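# Close the microwave door until it latches

## Task

Push the microwave door closed so that it latches, then finish with neither arm (nor its camera cable) in contact with the microwave.

## Robot and tools

Robot and arms: two 6-joint arms, left_arm and right_arm, each with a parallel gripper. Every row and every per-joint readout lists joints as waist, shoulder, elbow, wrist pitch, wrist yaw, wrist roll. Stated ranges (rad): waist -2.618 to 3.054, shoulder 0.000 to 3.142, elbow 0.000 to 3.142, wrist pitch -1.571 to 1.571, wrist yaw -1.571 to 1.571, wrist roll -2.094 to 2.094. True limits may differ by up to 0.059 rad either way. A camera stand sits behind the arms. Loose objects may occasionally get nudged.

Frames: the scene frame has its origin at table-top height, halfway between the nominal arm bases, with +x pointing out over the table, +z up and left_arm toward +y (image left/right may not match). Calibrated bases: left_arm at (-0.054, +0.306, +0.023) m, quat_wxyz (+1.000, 0, 0, -0.002); right_arm at (-0.011, -0.340, +0.042) m, quat_wxyz (+1.000, 0, 0, +0.012). Each arm's hand position (metres), hand orientation (quat_wxyz), targets and wrist-camera poses are given in that arm's own base frame. Fixed cameras and the table use the scene frame. The printed hand pose may be wrong by a few cm, more when the arm is stretched. On the gripper, fingers extend along +z and close along y. The reported point sits between the pads, roughly 1 cm short of the fingertips.

execute_actions(actions, cameras): actions is a list of actions. Each action is a list of 1 to 15 rows, one row per 1/30 s step; if fewer than 15 rows are given, the final row repeats for the rest. One row covers both arms: 14 numbers, each in [-1, 1]: left_arm's 6 joint values then its opening, then right_arm's 6 joint values then its opening. Joint values are offsets, not poses: they are measured from the Joint targets as they stood when that action began (not from the previous row), so sending the same value again moves further. Scale: 1.0 equals 2.224 rad for waist, shoulder and elbow, and 8.485 rad for the three wrist joints. Opening is absolute: +1 fully open, -1 closed. Sending 0 as an opening is a real command to half-close, so to leave a gripper alone repeat its current command (see Tool commands). An action asking any joint more than 0.059 rad beyond its range is rejected for both arms; if the first action fails this, or any action is malformed, the whole call is rejected. An empty actions list just reports state and images. cameras: list of names (cam_head_left, cam_head_right, cam_left_wrist, cam_right_wrist); omitted, null or ["all"] gives all, [] gives none; an unknown name invalidates the call.

move(target, speed, blend, opening_speed, blocking, cameras): target is one 14-number row laid out as above, or a list of up to 15 such rows forming waypoints within 10 s total. Every row's joint values are offsets from the Joint targets at call time, not from the preceding waypoint; openings are absolute. speed: rad/s for the joint with the farthest to travel, 0.01 to 12.57, default 0.5; one value or one per waypoint. blend: rad of corner rounding at intermediate waypoints, default 0. opening_speed: rate of gripper command change per second on the -1..+1 scale, at least 0.2. blocking=false returns after about 0.5 s while motion continues. Joints move together, so the hand traces curves; there is no obstacle avoidance. Faster moves and targets set deeper past a contact hit and press harder. The extra line "move:" reports done, off_target (resting more than 0.035 rad from target), moving, held or fault, plus limits=held if steps were withheld. done does not mean nothing was touched.

wait(seconds, cameras): 0 to 10 s, arms hold their last command; a running move continues and may end the wait early. stop(cameras): brakes a running move, needing some distance. zoom_image(camera, region): enlarges part of that camera's latest image; region [x0, y0, x1, y1] in pixels from top-left, at most 504 by 504; images are 896x504. finished_scene(scene): ends the current scene irreversibly; pass its number.

Result lines: Joint positions (rad, then finger gap in m, 0.094 fully open) and Joint velocities (rad/s, m/s), "within noise" when an arm is still; Joint targets (the base for your next offsets); Tool commands; grip_measured (same scale as opening, may read a few mm wide when empty); Joint torques in N m, positive toward larger angles, including gravity and with offsets and noise, first three joints wrapping at ±28; "joint sent to its limit"; "joint command not followed" (clearance check altered targets); Scene clock; MOTOR HOT at 75 °C and OVER-TEMPERATURE FAULT at 90 °C, after which that arm folds and idles.

Motion limits: each joint's target may lead its measured angle by only 0.339 rad (first three) or 2.2 rad (wrists), and targets implying a hand jump over 200 mm are scaled back. Tiny commands may not move a joint. Call returns once the robot settles, at most 3 s after the last action. The scene keeps running while you think.

Cautions: close the door with a gentle, slow push, never slam it or strike the microwave hard. After a push, end contact by commanding targets back past the current Joint positions, then withdraw the hand (and its wrist camera cable) clear of the microwave before finishing. Avoid any contact between the two arms, including one gripper closing on the other. Do not keep an arm stretched out or pressing against something it cannot move, since motors heat up. Knocking anything off the table fails the task.

Each tool is called after "Emit:" as name([rows], argument=value, ...), one row to a line, values as JSON.

## Session

Emit:
execute_actions(actions=[])

Scene clock: 0.00 s.
left_arm: end_effector_position=(+0.3507, -0.0393, +0.3321) grip_measured=+1.000 end_effector_quat_wxyz=(+0.725, -0.026, +0.684, -0.076) | right_arm: end_effector_position=(+0.3442, +0.1744, +0.2143) grip_measured=+1.000 end_effector_quat_wxyz=(+0.509, -0.106, +0.828, +0.210)
Joint positions: left_arm=[-0.164 0.875 0.615 0.323 -0.096 -0.137 0.094] | right_arm=[0.427 1.131 0.715 0.008 -0.084 0.227 0.094]
Joint velocities: within noise
Joint torques (N m): no reading
Heat: left arm: 37 °C; right arm: 37 °C.
Joint targets: left_arm=[-0.164 0.868 0.629 0.328 -0.096 -0.136] | right_arm=[0.427 1.121 0.732 0.030 -0.084 0.225]
Tool commands: left_gripper/opening=+1.0 right_gripper/opening=+1.0

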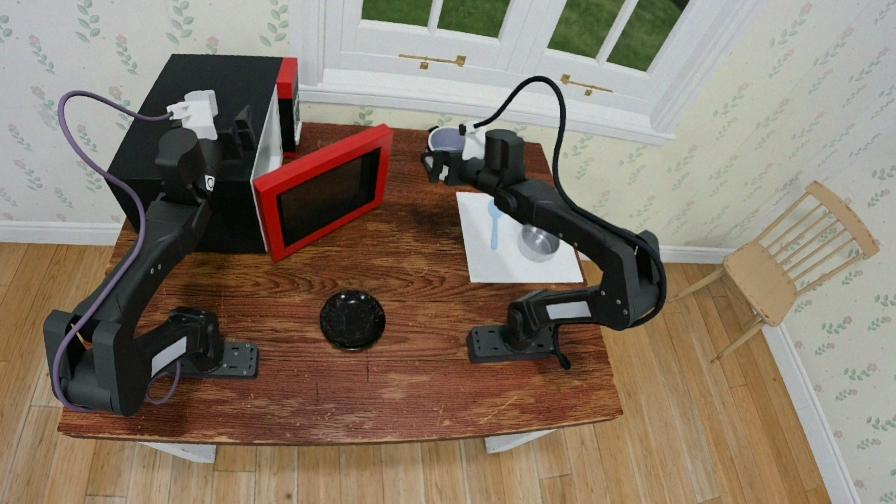

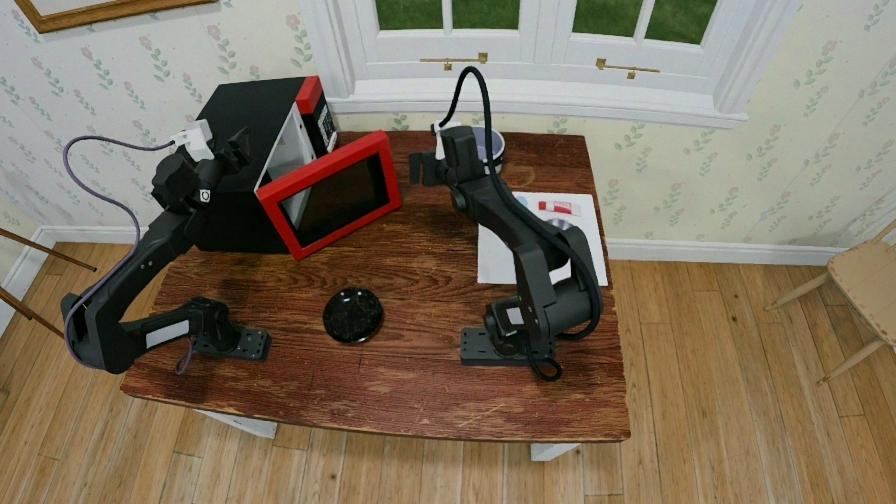

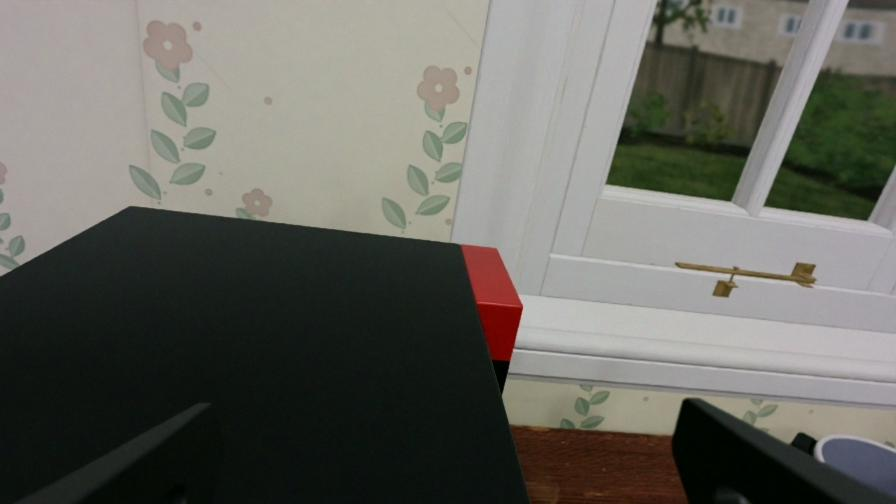

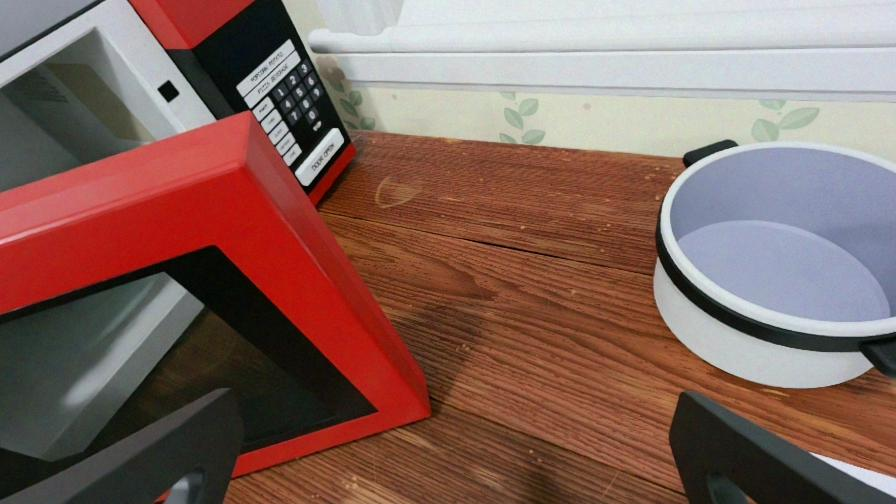

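Emit:
move([
  [0,0,0,0,0,0,1,0,-0.277,-0.2145,-0.0094,0.0099,-0.0265,-1],
  [0,0,0,0,0,0,1,0.0778,-0.277,-0.2145,-0.0094,0.0099,-0.0265,-1],
], blend=0.05, opening_speed=1)

Scene clock: 7.73 s.
left_arm: end_effector_position=(+0.3507, -0.0393, +0.3321) grip_measured=+1.000 end_effector_quat_wxyz=(+0.725, -0.026, +0.684, -0.076) | right_arm: end_effector_position=(+0.2315, +0.1583, +0.1667) grip_measured=-0.993 end_effector_quat_wxyz=(+0.557, -0.235, +0.777, +0.175)
Joint positions: left_arm=[-0.164 0.875 0.615 0.323 -0.096 -0.137 0.094] | right_arm=[0.594 0.517 0.266 -0.073 -0.003 0.009 0]
Joint velocities: within noise
Joint torques (N m): left_arm=[-0.05 -2.58 8.1 2.29 0 0.01] | right_arm=[0.72 -0.05 6.89 2.04 0.02 -0.08]
Heat: left arm: 37 °C; right arm: 37 °C.
Joint targets: left_arm=[-0.164 0.868 0.629 0.328 -0.096 -0.136] | right_arm=[0.600 0.505 0.255 -0.050 0.000 0.001]
move: done

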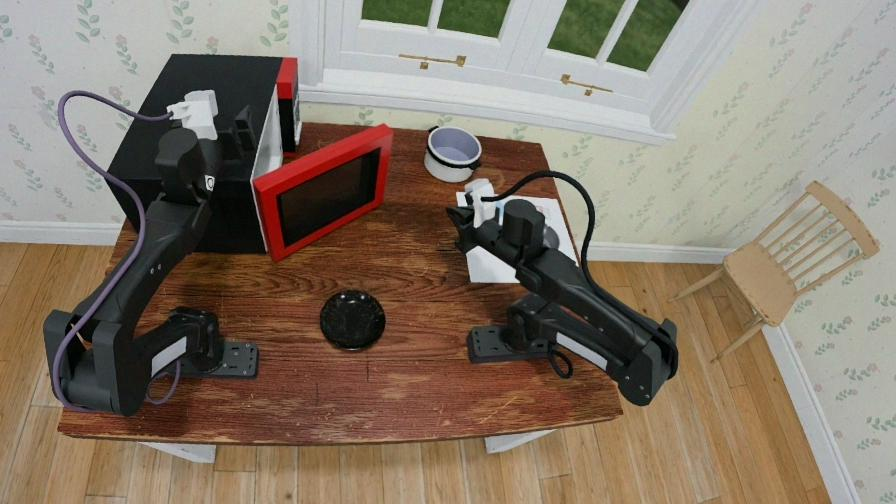

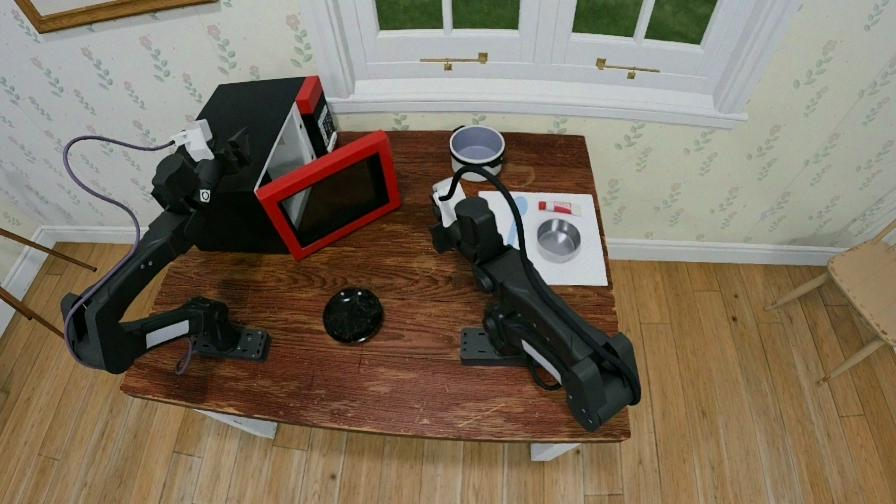

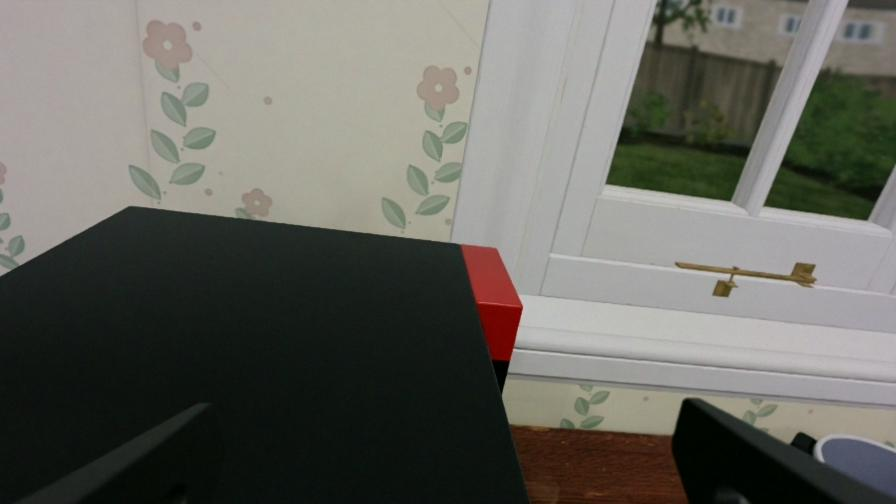

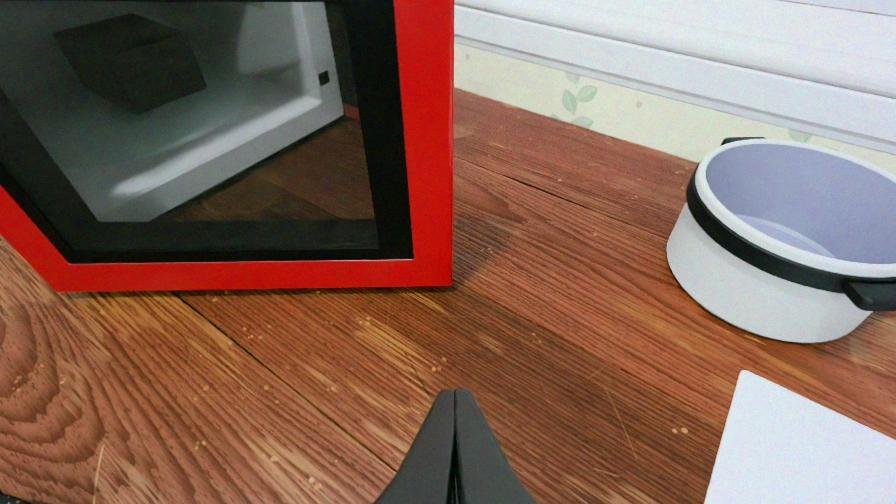

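Emit:
move(target=[0,0,0,0,0,0,1,0.054,0.2028,0.0283,0.0339,0,0,-1])

Scene clock: 12.10 s.
left_arm: end_effector_position=(+0.3507, -0.0393, +0.3321) grip_measured=+1.000 end_effector_quat_wxyz=(+0.725, -0.026, +0.684, -0.076) | right_arm: end_effector_position=(+0.2392, +0.2088, +0.1103) grip_measured=-0.993 end_effector_quat_wxyz=(+0.484, -0.296, +0.803, +0.183)
Joint positions: left_arm=[-0.164 0.875 0.615 0.323 -0.096 -0.137 0.094] | right_arm=[0.713 0.954 0.276 0.194 -0.002 0.007 0]
Joint velocities: within noise
Joint torques (N m): left_arm=[-0.05 -2.58 8.12 2.28 0 0.01] | right_arm=[0.79 -0.79 10.85 2.17 0.04 -0.11]
Heat: left arm: 37 °C; right arm: 37 °C.
Joint targets: left_arm=[-0.164 0.868 0.629 0.328 -0.096 -0.136] | right_arm=[0.720 0.956 0.318 0.238 0.000 0.001]
move: off_target (right_arm); right_arm: the wrist pitch is farthest, 0.044 rad from its target

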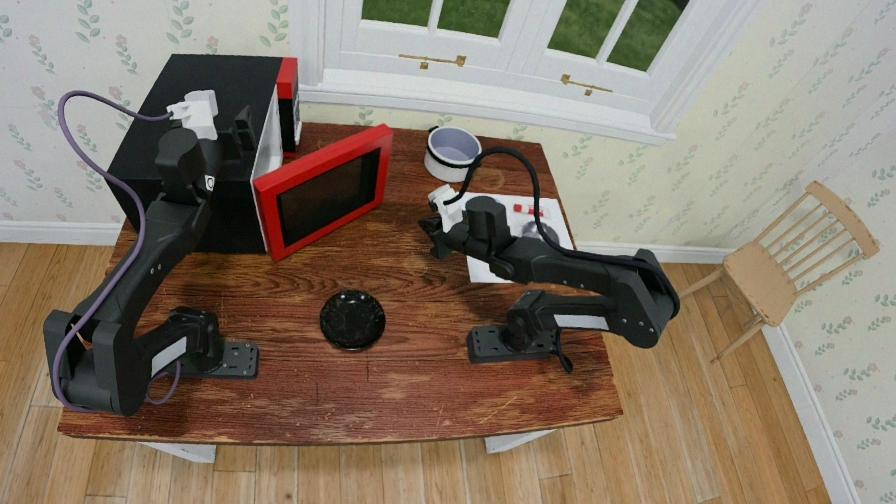

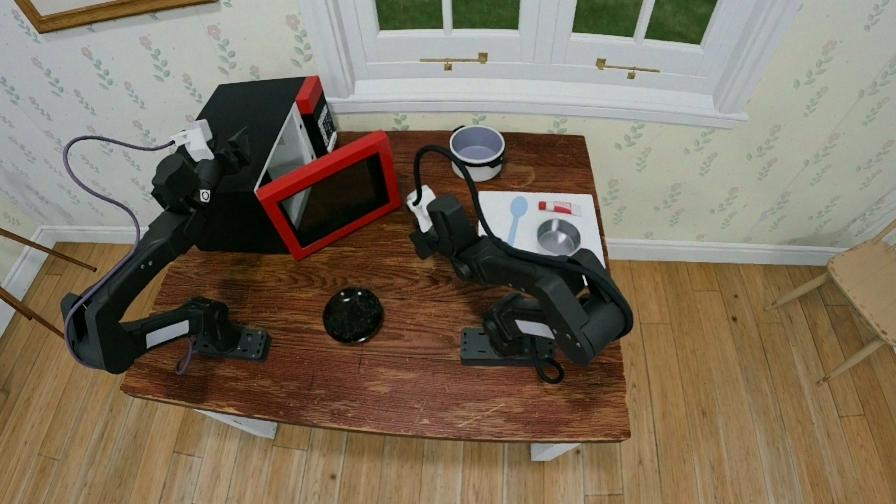

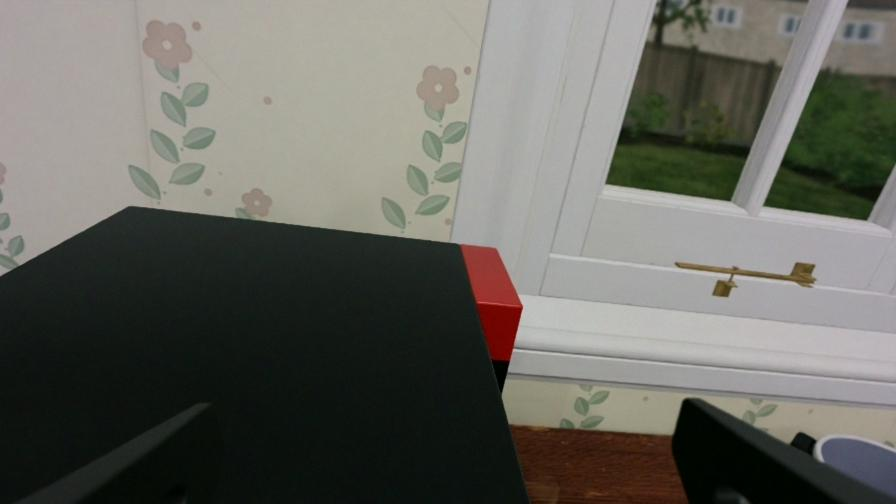

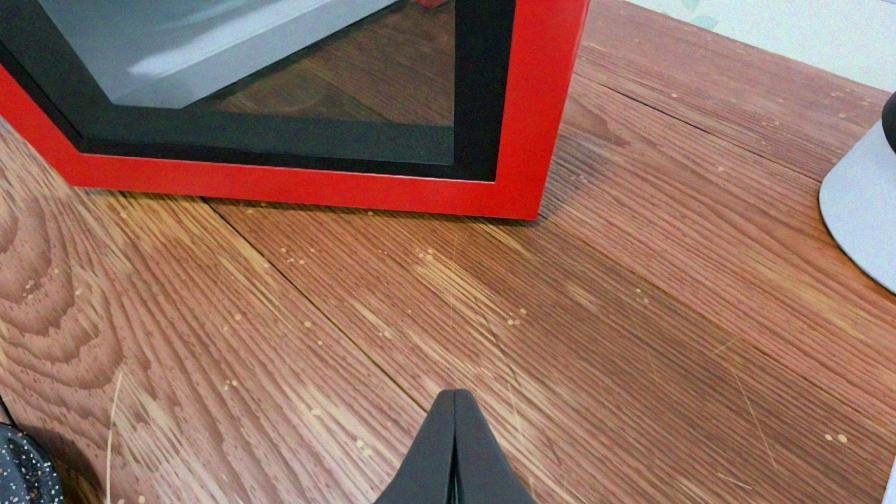

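Emit:
move(target=[0,0,0,0,0,0,1,0,0.1875,0.0616,0.0601,0,0,-1], speed=0.25, cameras=["cam_head_left","cam_head_right","cam_right_wrist"])

Scene clock: 15.83 s.
left_arm: end_effector_position=(+0.3507, -0.0393, +0.3321) grip_measured=+1.000 end_effector_quat_wxyz=(+0.725, -0.026, +0.684, -0.076) | right_arm: end_effector_position=(+0.3021, +0.2632, +0.1517) grip_measured=-0.993 end_effector_quat_wxyz=(+0.576, -0.275, +0.739, +0.216)
Joint positions: left_arm=[-0.164 0.875 0.615 0.323 -0.096 -0.137 0.094] | right_arm=[0.713 1.366 0.416 0.703 -0.002 0.002 0]
Joint velocities: within noise
Joint torques (N m): left_arm=[-0.05 -2.58 8.13 2.29 0 0.01] | right_arm=[0.61 -3.02 9.66 2.27 0 -0.04]
Heat: left arm: 37 °C; right arm: 38 °C.
Joint targets: left_arm=[-0.164 0.868 0.629 0.328 -0.096 -0.136] | right_arm=[0.720 1.373 0.455 0.748 0.000 0.001]
move: off_target (right_arm); right_arm: the wrist pitch is farthest, 0.045 rad from its target
Images, in order (width x height): cam_head_left 896x504, cam_head_right 896x504, cam_right_wrist 896x504.

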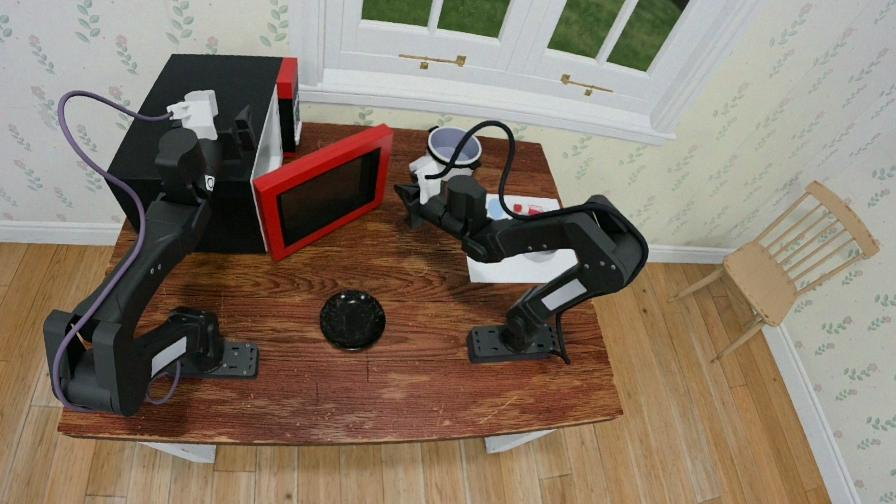

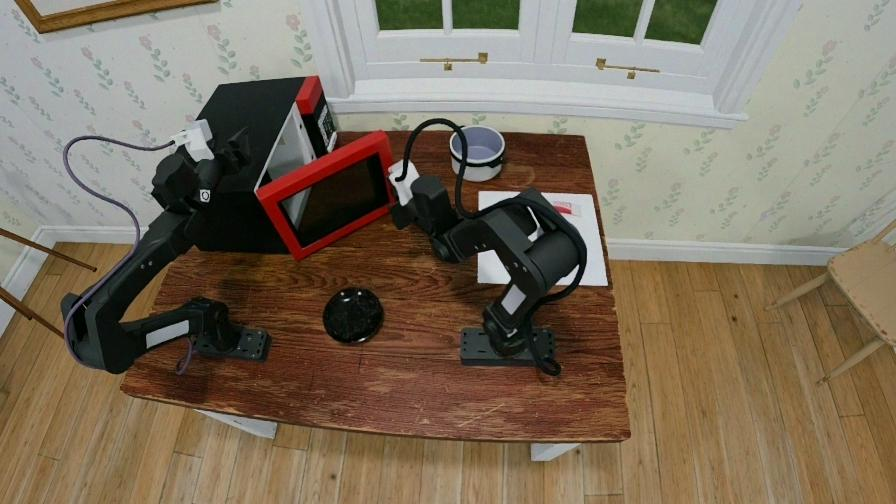

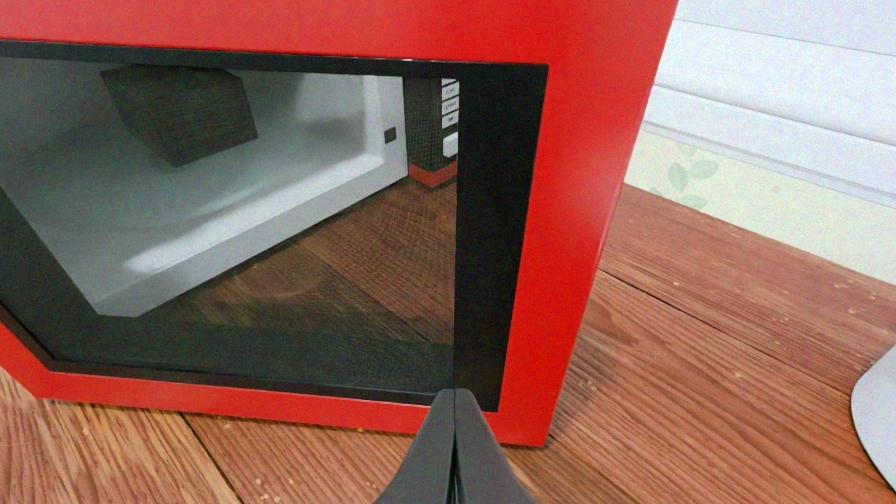

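Emit:
move(target=[0,0,0,0,0,0,1,0.003,0.1156,0.1241,-0.0025,0,0,-1], speed=0.15, cameras=["cam_head_left","cam_head_right","cam_right_wrist"])

Scene clock: 19.03 s.
left_arm: end_effector_position=(+0.3507, -0.0393, +0.3321) grip_measured=+1.000 end_effector_quat_wxyz=(+0.725, -0.026, +0.684, -0.076) | right_arm: end_effector_position=(+0.3543, +0.3122, +0.1663) grip_measured=-0.993 end_effector_quat_wxyz=(+0.583, -0.275, +0.732, +0.221)
Joint positions: left_arm=[-0.164 0.875 0.615 0.323 -0.096 -0.137 0.094] | right_arm=[0.719 1.619 0.692 0.701 -0.002 0.002 0]
Joint velocities: within noise
Joint torques (N m): left_arm=[-0.05 -2.58 8.12 2.29 0 0.01] | right_arm=[0.81 -4.74 9.85 2.09 0.06 -0.05]
Heat: left arm: 37 °C; right arm: 38 °C.
Joint targets: left_arm=[-0.164 0.868 0.629 0.328 -0.096 -0.136] | right_arm=[0.727 1.630 0.731 0.727 0.000 0.001]
move: off_target (right_arm); right_arm: the elbow is farthest, 0.039 rad from its target
Images, in order (width x height): cam_head_left 896x504, cam_head_right 896x504, cam_right_wrist 896x504.

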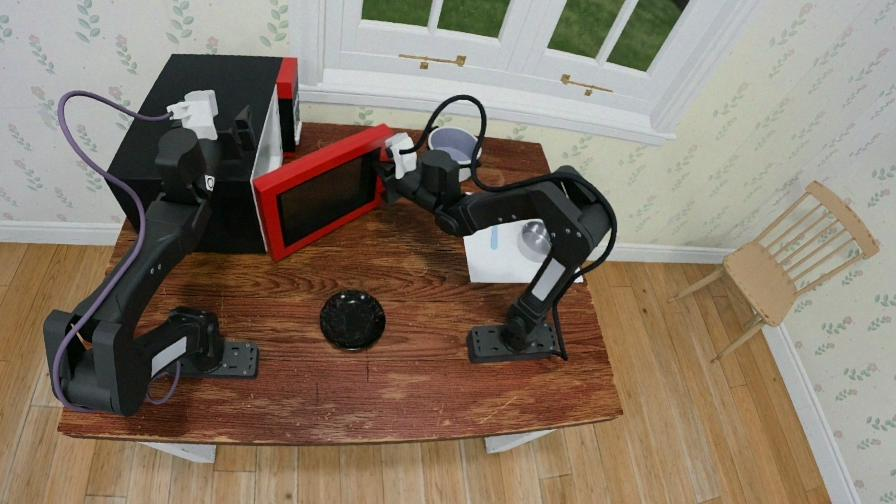

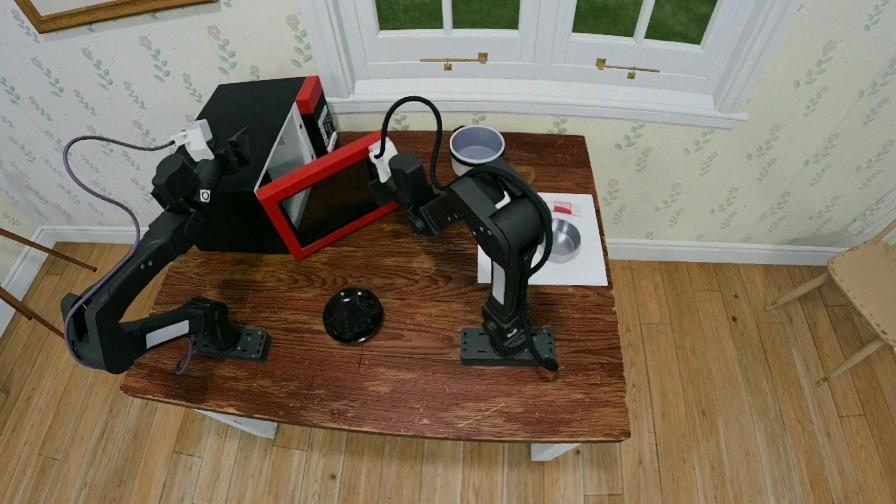

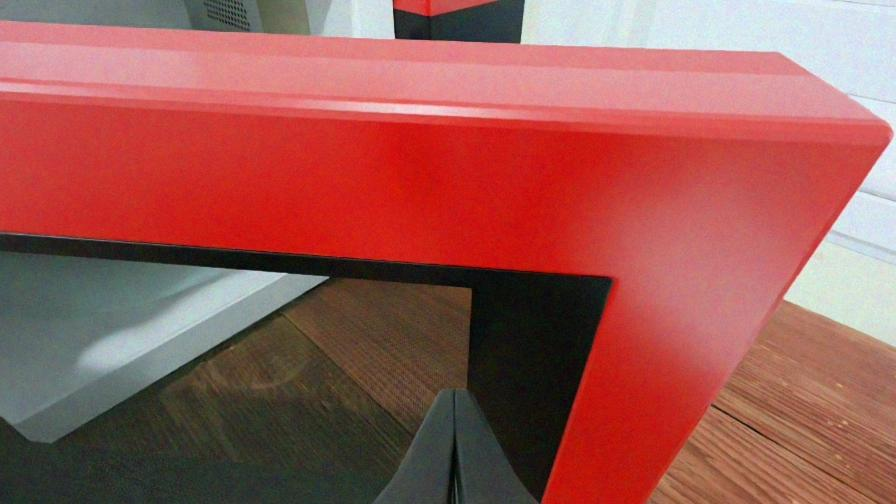

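Emit:
move(target=[0,0,0,0,0,0,1,0.002,0.0405,0.0537,-0.0035,0,0,-1], speed=0.1, cameras=["cam_head_left","cam_head_right","cam_right_wrist"])

Emit:
zoom_image(camera="cam_head_left", region=[240, 80, 500, 280])

Scene clock: 20.93 s.
left_arm: end_effector_position=(+0.3507, -0.0393, +0.3321) grip_measured=+1.000 end_effector_quat_wxyz=(+0.725, -0.026, +0.684, -0.076) | right_arm: end_effector_position=(+0.3732, +0.3308, +0.1665) grip_measured=-0.993 end_effector_quat_wxyz=(+0.578, -0.277, +0.735, +0.220)
Joint positions: left_arm=[-0.164 0.875 0.615 0.323 -0.096 -0.137 0.094] | right_arm=[0.723 1.707 0.806 0.664 -0.001 0.002 0]
Joint velocities: within noise
Joint torques (N m): left_arm=[-0.06 -2.56 8.12 2.28 0 0.01] | right_arm=[0.87 -5.29 10.37 2.17 -0.03 -0.05]
Heat: left arm: 37 °C; right arm: 38 °C.
Joint targets: left_arm=[-0.164 0.868 0.629 0.328 -0.096 -0.136] | right_arm=[0.732 1.720 0.851 0.697 0.000 0.001]
move: off_target (right_arm); right_arm: the elbow is farthest, 0.045 rad from its target
Images, in order (width x height): cam_head_left 896x504, cam_head_right 896x504, cam_right_wrist 896x504.

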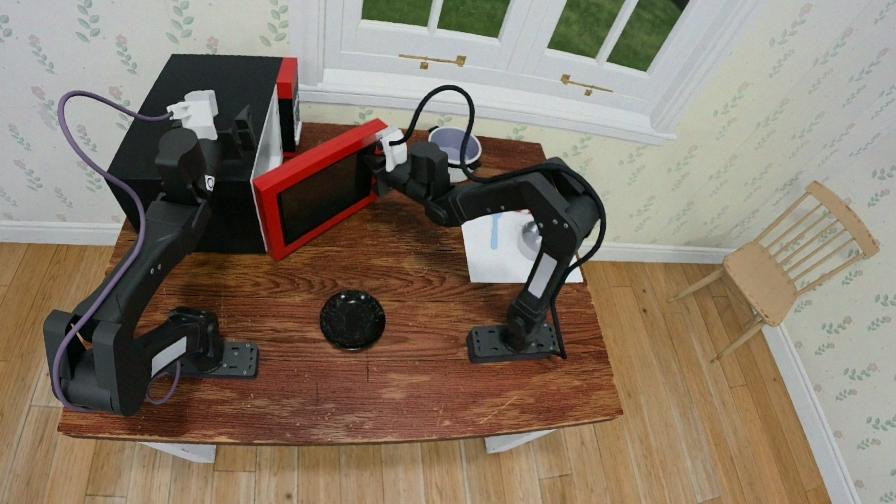

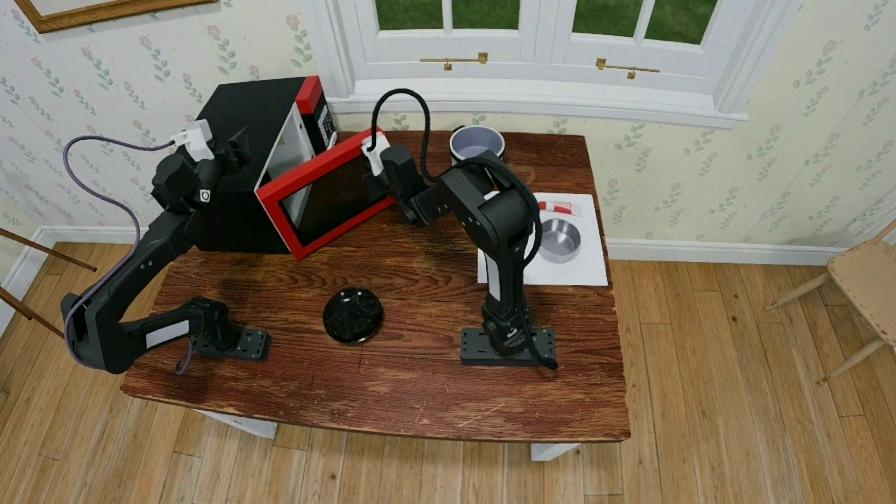

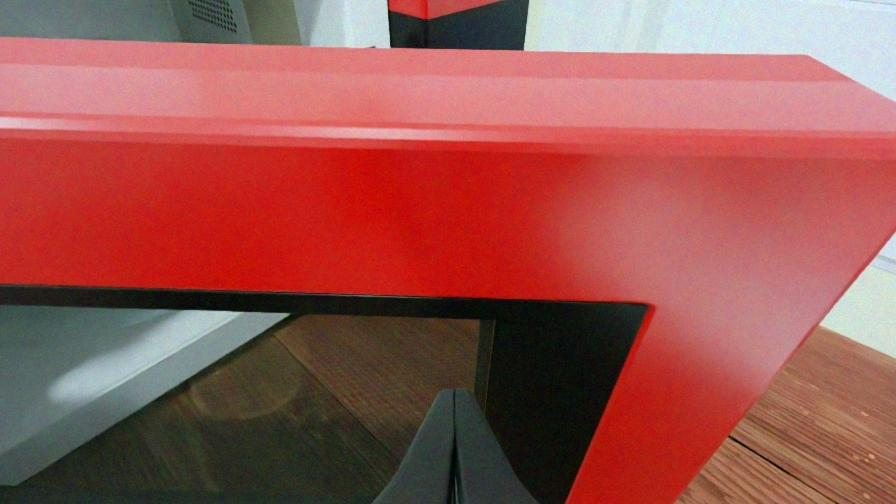

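Scaled by 1.938 from the camera's 896x504 image, which has a finer 1280x720 frame.

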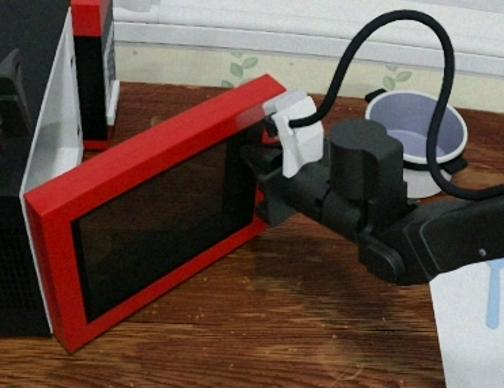

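Emit:
move(target=[0,0,0,0,0,0,1,0,0.0432,0.0558,-0.0046,0,0,-1], speed=0.1, cameras=["cam_head_left","cam_right_wrist"])

Emit:
zoom_image(camera="cam_head_left", region=[240, 80, 500, 280])

Scene clock: 24.17 s.
left_arm: end_effector_position=(+0.3507, -0.0393, +0.3321) grip_measured=+1.000 end_effector_quat_wxyz=(+0.725, -0.026, +0.684, -0.076) | right_arm: end_effector_position=(+0.3951, +0.3492, +0.1664) grip_measured=-0.993 end_effector_quat_wxyz=(+0.576, -0.277, +0.737, +0.217)
Joint positions: left_arm=[-0.164 0.875 0.615 0.323 -0.096 -0.137 0.094] | right_arm=[0.723 1.801 0.93 0.627 0.003 0.002 0]
Joint velocities: left_arm=[-0.012 -0.002 0.002 -0.154 0.007 0.022 0] | right_arm=[within noise]
Joint torques (N m): left_arm=[-0.05 -2.56 8.1 2.29 0 0.01] | right_arm=[0.94 -5.83 10.48 2.16 -0.03 -0.06]
Heat: left arm: 37 °C; right arm: 39 °C.
Joint targets: left_arm=[-0.164 0.868 0.629 0.328 -0.096 -0.136] | right_arm=[0.732 1.816 0.975 0.658 0.000 0.001]
move: off_target (right_arm); right_arm: the elbow is farthest, 0.045 rad from its target
Images, in order (width x height): cam_head_left 896x504, cam_right_wrist 896x504.

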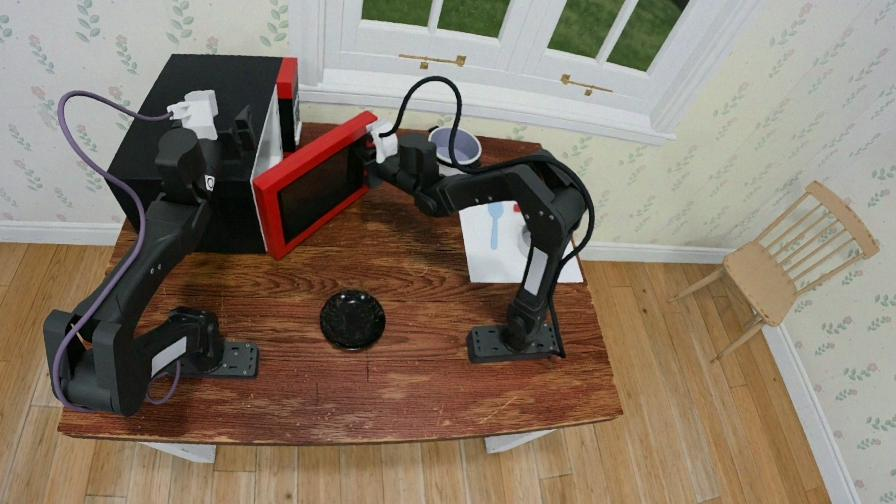

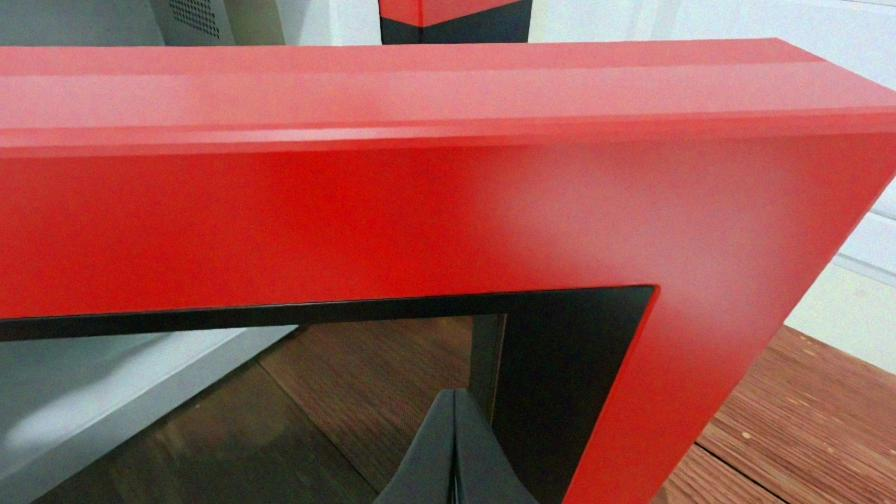

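Scaled by 1.938 from the camera's 896x504 image, which has a finer 1280x720 frame.

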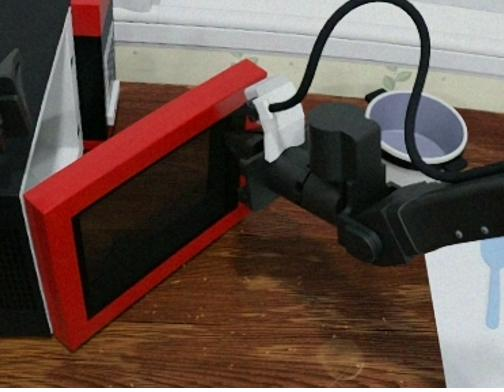

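Emit:
move(target=[0,0,0,0,0,0,1,0.0058,0.08,0.1106,-0.0085,0,0,-1], speed=0.12, cameras=["cam_head_left","cam_right_wrist"])

Emit:
zoom_image(camera="cam_head_left", region=[240, 80, 500, 280])

Scene clock: 27.13 s.
left_arm: end_effector_position=(+0.3507, -0.0393, +0.3321) grip_measured=+1.000 end_effector_quat_wxyz=(+0.725, -0.026, +0.684, -0.076) | right_arm: end_effector_position=(+0.4326, +0.3882, +0.1670) grip_measured=-0.993 end_effector_quat_wxyz=(+0.576, -0.279, +0.737, +0.218)
Joint positions: left_arm=[-0.164 0.875 0.615 0.323 -0.096 -0.137 0.094] | right_arm=[0.732 1.976 1.177 0.556 0.008 0.002 0]
Joint velocities: within noise
Joint torques (N m): left_arm=[-0.06 -2.56 8.13 2.28 0 0.01] | right_arm=[1.11 -7.27 10.8 2.18 -0.06 -0.06]
Heat: left arm: 38 °C; right arm: 39 °C.
Joint targets: left_arm=[-0.164 0.868 0.629 0.328 -0.096 -0.136] | right_arm=[0.744 1.994 1.221 0.586 0.000 0.001]
move: off_target (right_arm); right_arm: the elbow is farthest, 0.044 rad from its target
Images, in order (width x height): cam_head_left 896x504, cam_right_wrist 896x504.

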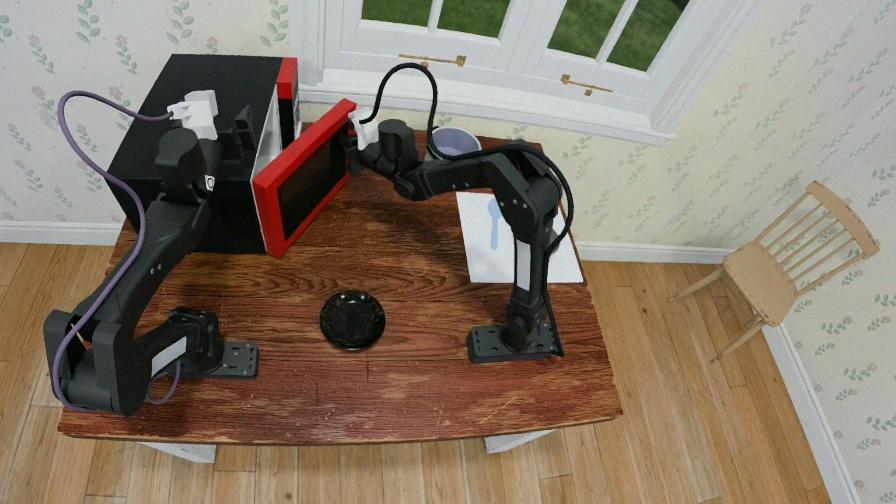

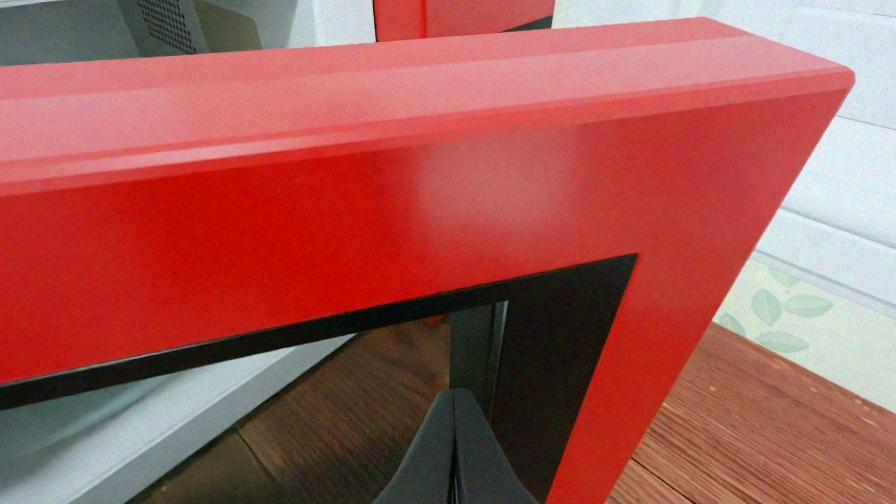

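Scaled by 1.938 from the camera's 896x504 image, which has a finer 1280x720 frame.

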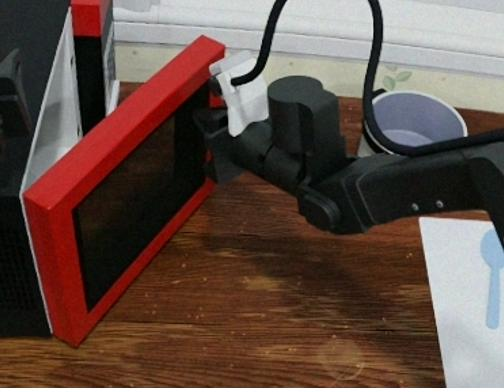

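Emit:
move(target=[0,0,0,0,0,0,1,0.0139,0.0814,0.1259,-0.0125,0,0,-1], speed=0.12, cameras=["cam_head_left","cam_right_wrist"])

Emit:
zoom_image(camera="cam_head_left", region=[240, 80, 500, 280])

Scene clock: 30.37 s.
left_arm: end_effector_position=(+0.3507, -0.0393, +0.3321) grip_measured=+1.000 end_effector_quat_wxyz=(+0.725, -0.026, +0.684, -0.076) | right_arm: end_effector_position=(+0.4611, +0.4363, +0.1659) grip_measured=-0.993 end_effector_quat_wxyz=(+0.573, -0.288, +0.734, +0.223)
Joint positions: left_arm=[-0.164 0.875 0.615 0.323 -0.096 -0.137 0.094] | right_arm=[0.76 2.155 1.456 0.452 0.014 0.002 0]
Joint velocities: within noise
Joint torques (N m): left_arm=[-0.05 -2.59 8.12 2.29 0 0.02] | right_arm=[1.55 -8.57 10.96 2.13 -0.14 -0.06]
Heat: left arm: 38 °C; right arm: 39 °C.
Joint targets: left_arm=[-0.164 0.868 0.629 0.328 -0.096 -0.136] | right_arm=[0.776 2.175 1.501 0.480 0.000 0.001]
move: off_target (right_arm); right_arm: the elbow is farthest, 0.045 rad from its target
Images, in order (width x height): cam_head_left 896x504, cam_right_wrist 896x504.

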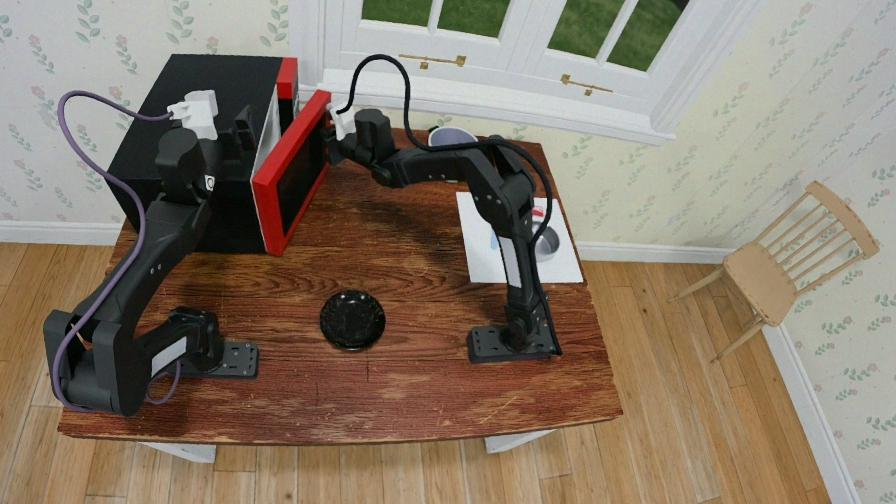

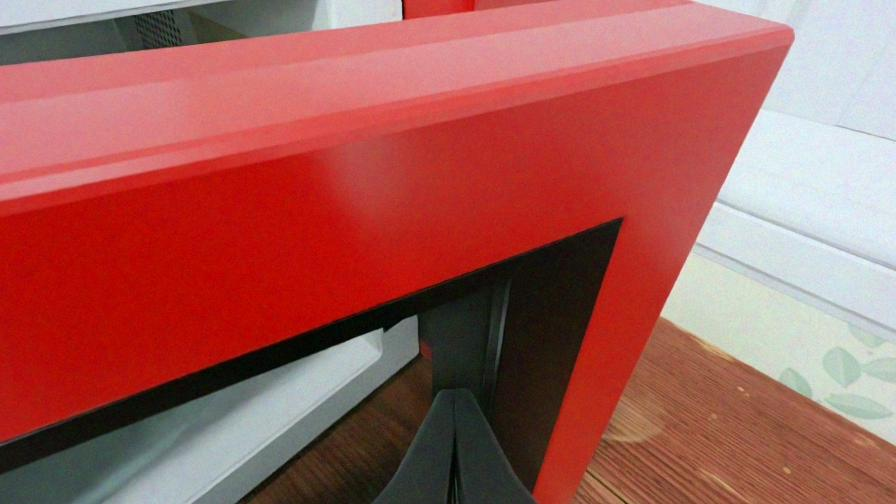

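Scaled by 1.938 from the camera's 896x504 image, which has a finer 1280x720 frame.

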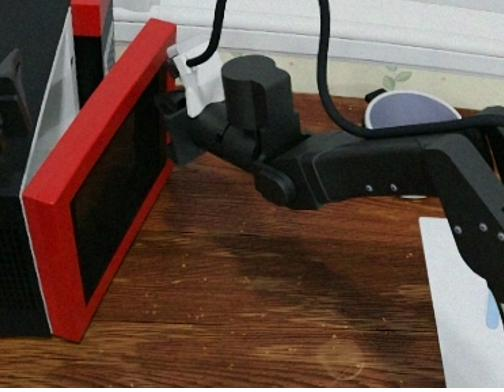

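Emit:
move(target=[0,0,0,0,0,0,1,0.0198,0.0585,0.0976,-0.0104,0,0,-1], speed=0.1, cameras=["cam_head_left","cam_right_wrist"])

Emit:
zoom_image(camera="cam_head_left", region=[240, 80, 500, 280])

Scene clock: 33.43 s.
left_arm: end_effector_position=(+0.3507, -0.0393, +0.3321) grip_measured=+1.000 end_effector_quat_wxyz=(+0.725, -0.026, +0.684, -0.076) | right_arm: end_effector_position=(+0.4697, +0.4784, +0.1635) grip_measured=-0.993 end_effector_quat_wxyz=(+0.568, -0.300, +0.731, +0.230)
Joint positions: left_arm=[-0.164 0.875 0.615 0.323 -0.096 -0.137 0.094] | right_arm=[0.8 2.285 1.671 0.361 0.024 0.002 0]
Joint velocities: within noise
Joint torques (N m): left_arm=[-0.02 -2.58 8.12 2.29 0 0.01] | right_arm=[2.06 -9.55 11.33 2.13 -0.2 -0.04]
Heat: left arm: 38 °C; right arm: 40 °C.
Joint targets: left_arm=[-0.164 0.868 0.629 0.328 -0.096 -0.136] | right_arm=[0.819 2.306 1.718 0.391 0.000 0.001]
move: off_target (right_arm); right_arm: the elbow is farthest, 0.047 rad from its target
Images, in order (width x height): cam_head_left 896x504, cam_right_wrist 896x504.

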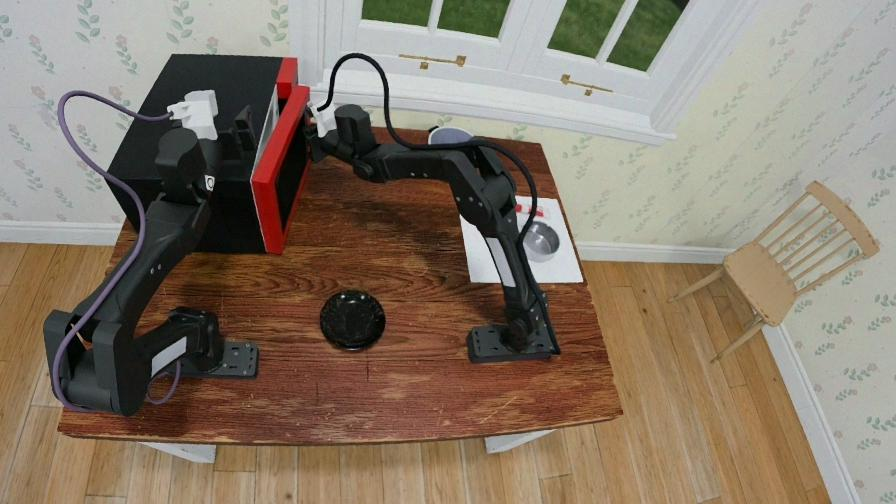

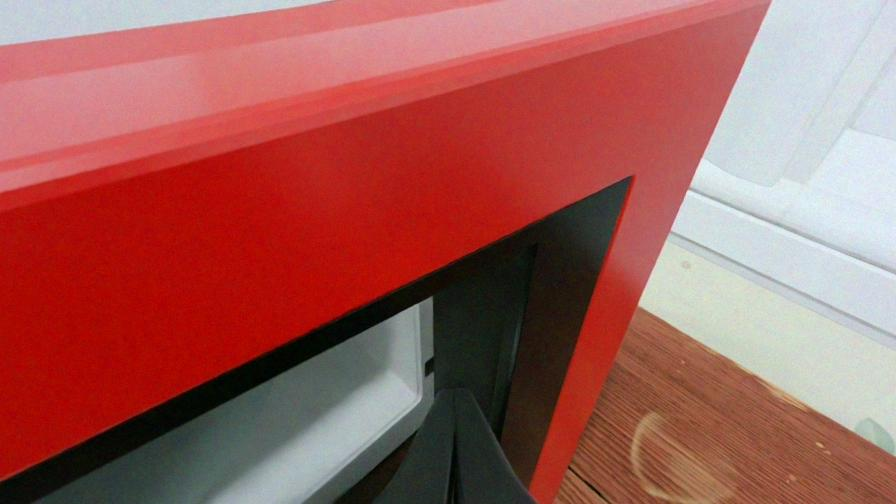

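Scaled by 1.938 from the camera's 896x504 image, which has a finer 1280x720 frame.

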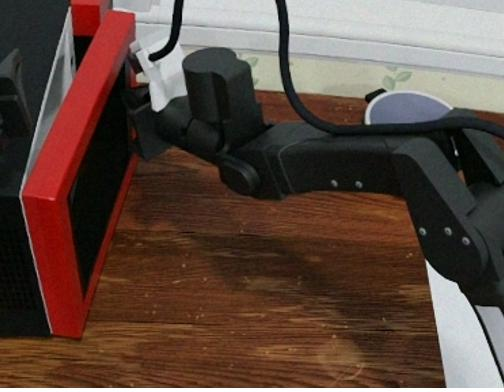

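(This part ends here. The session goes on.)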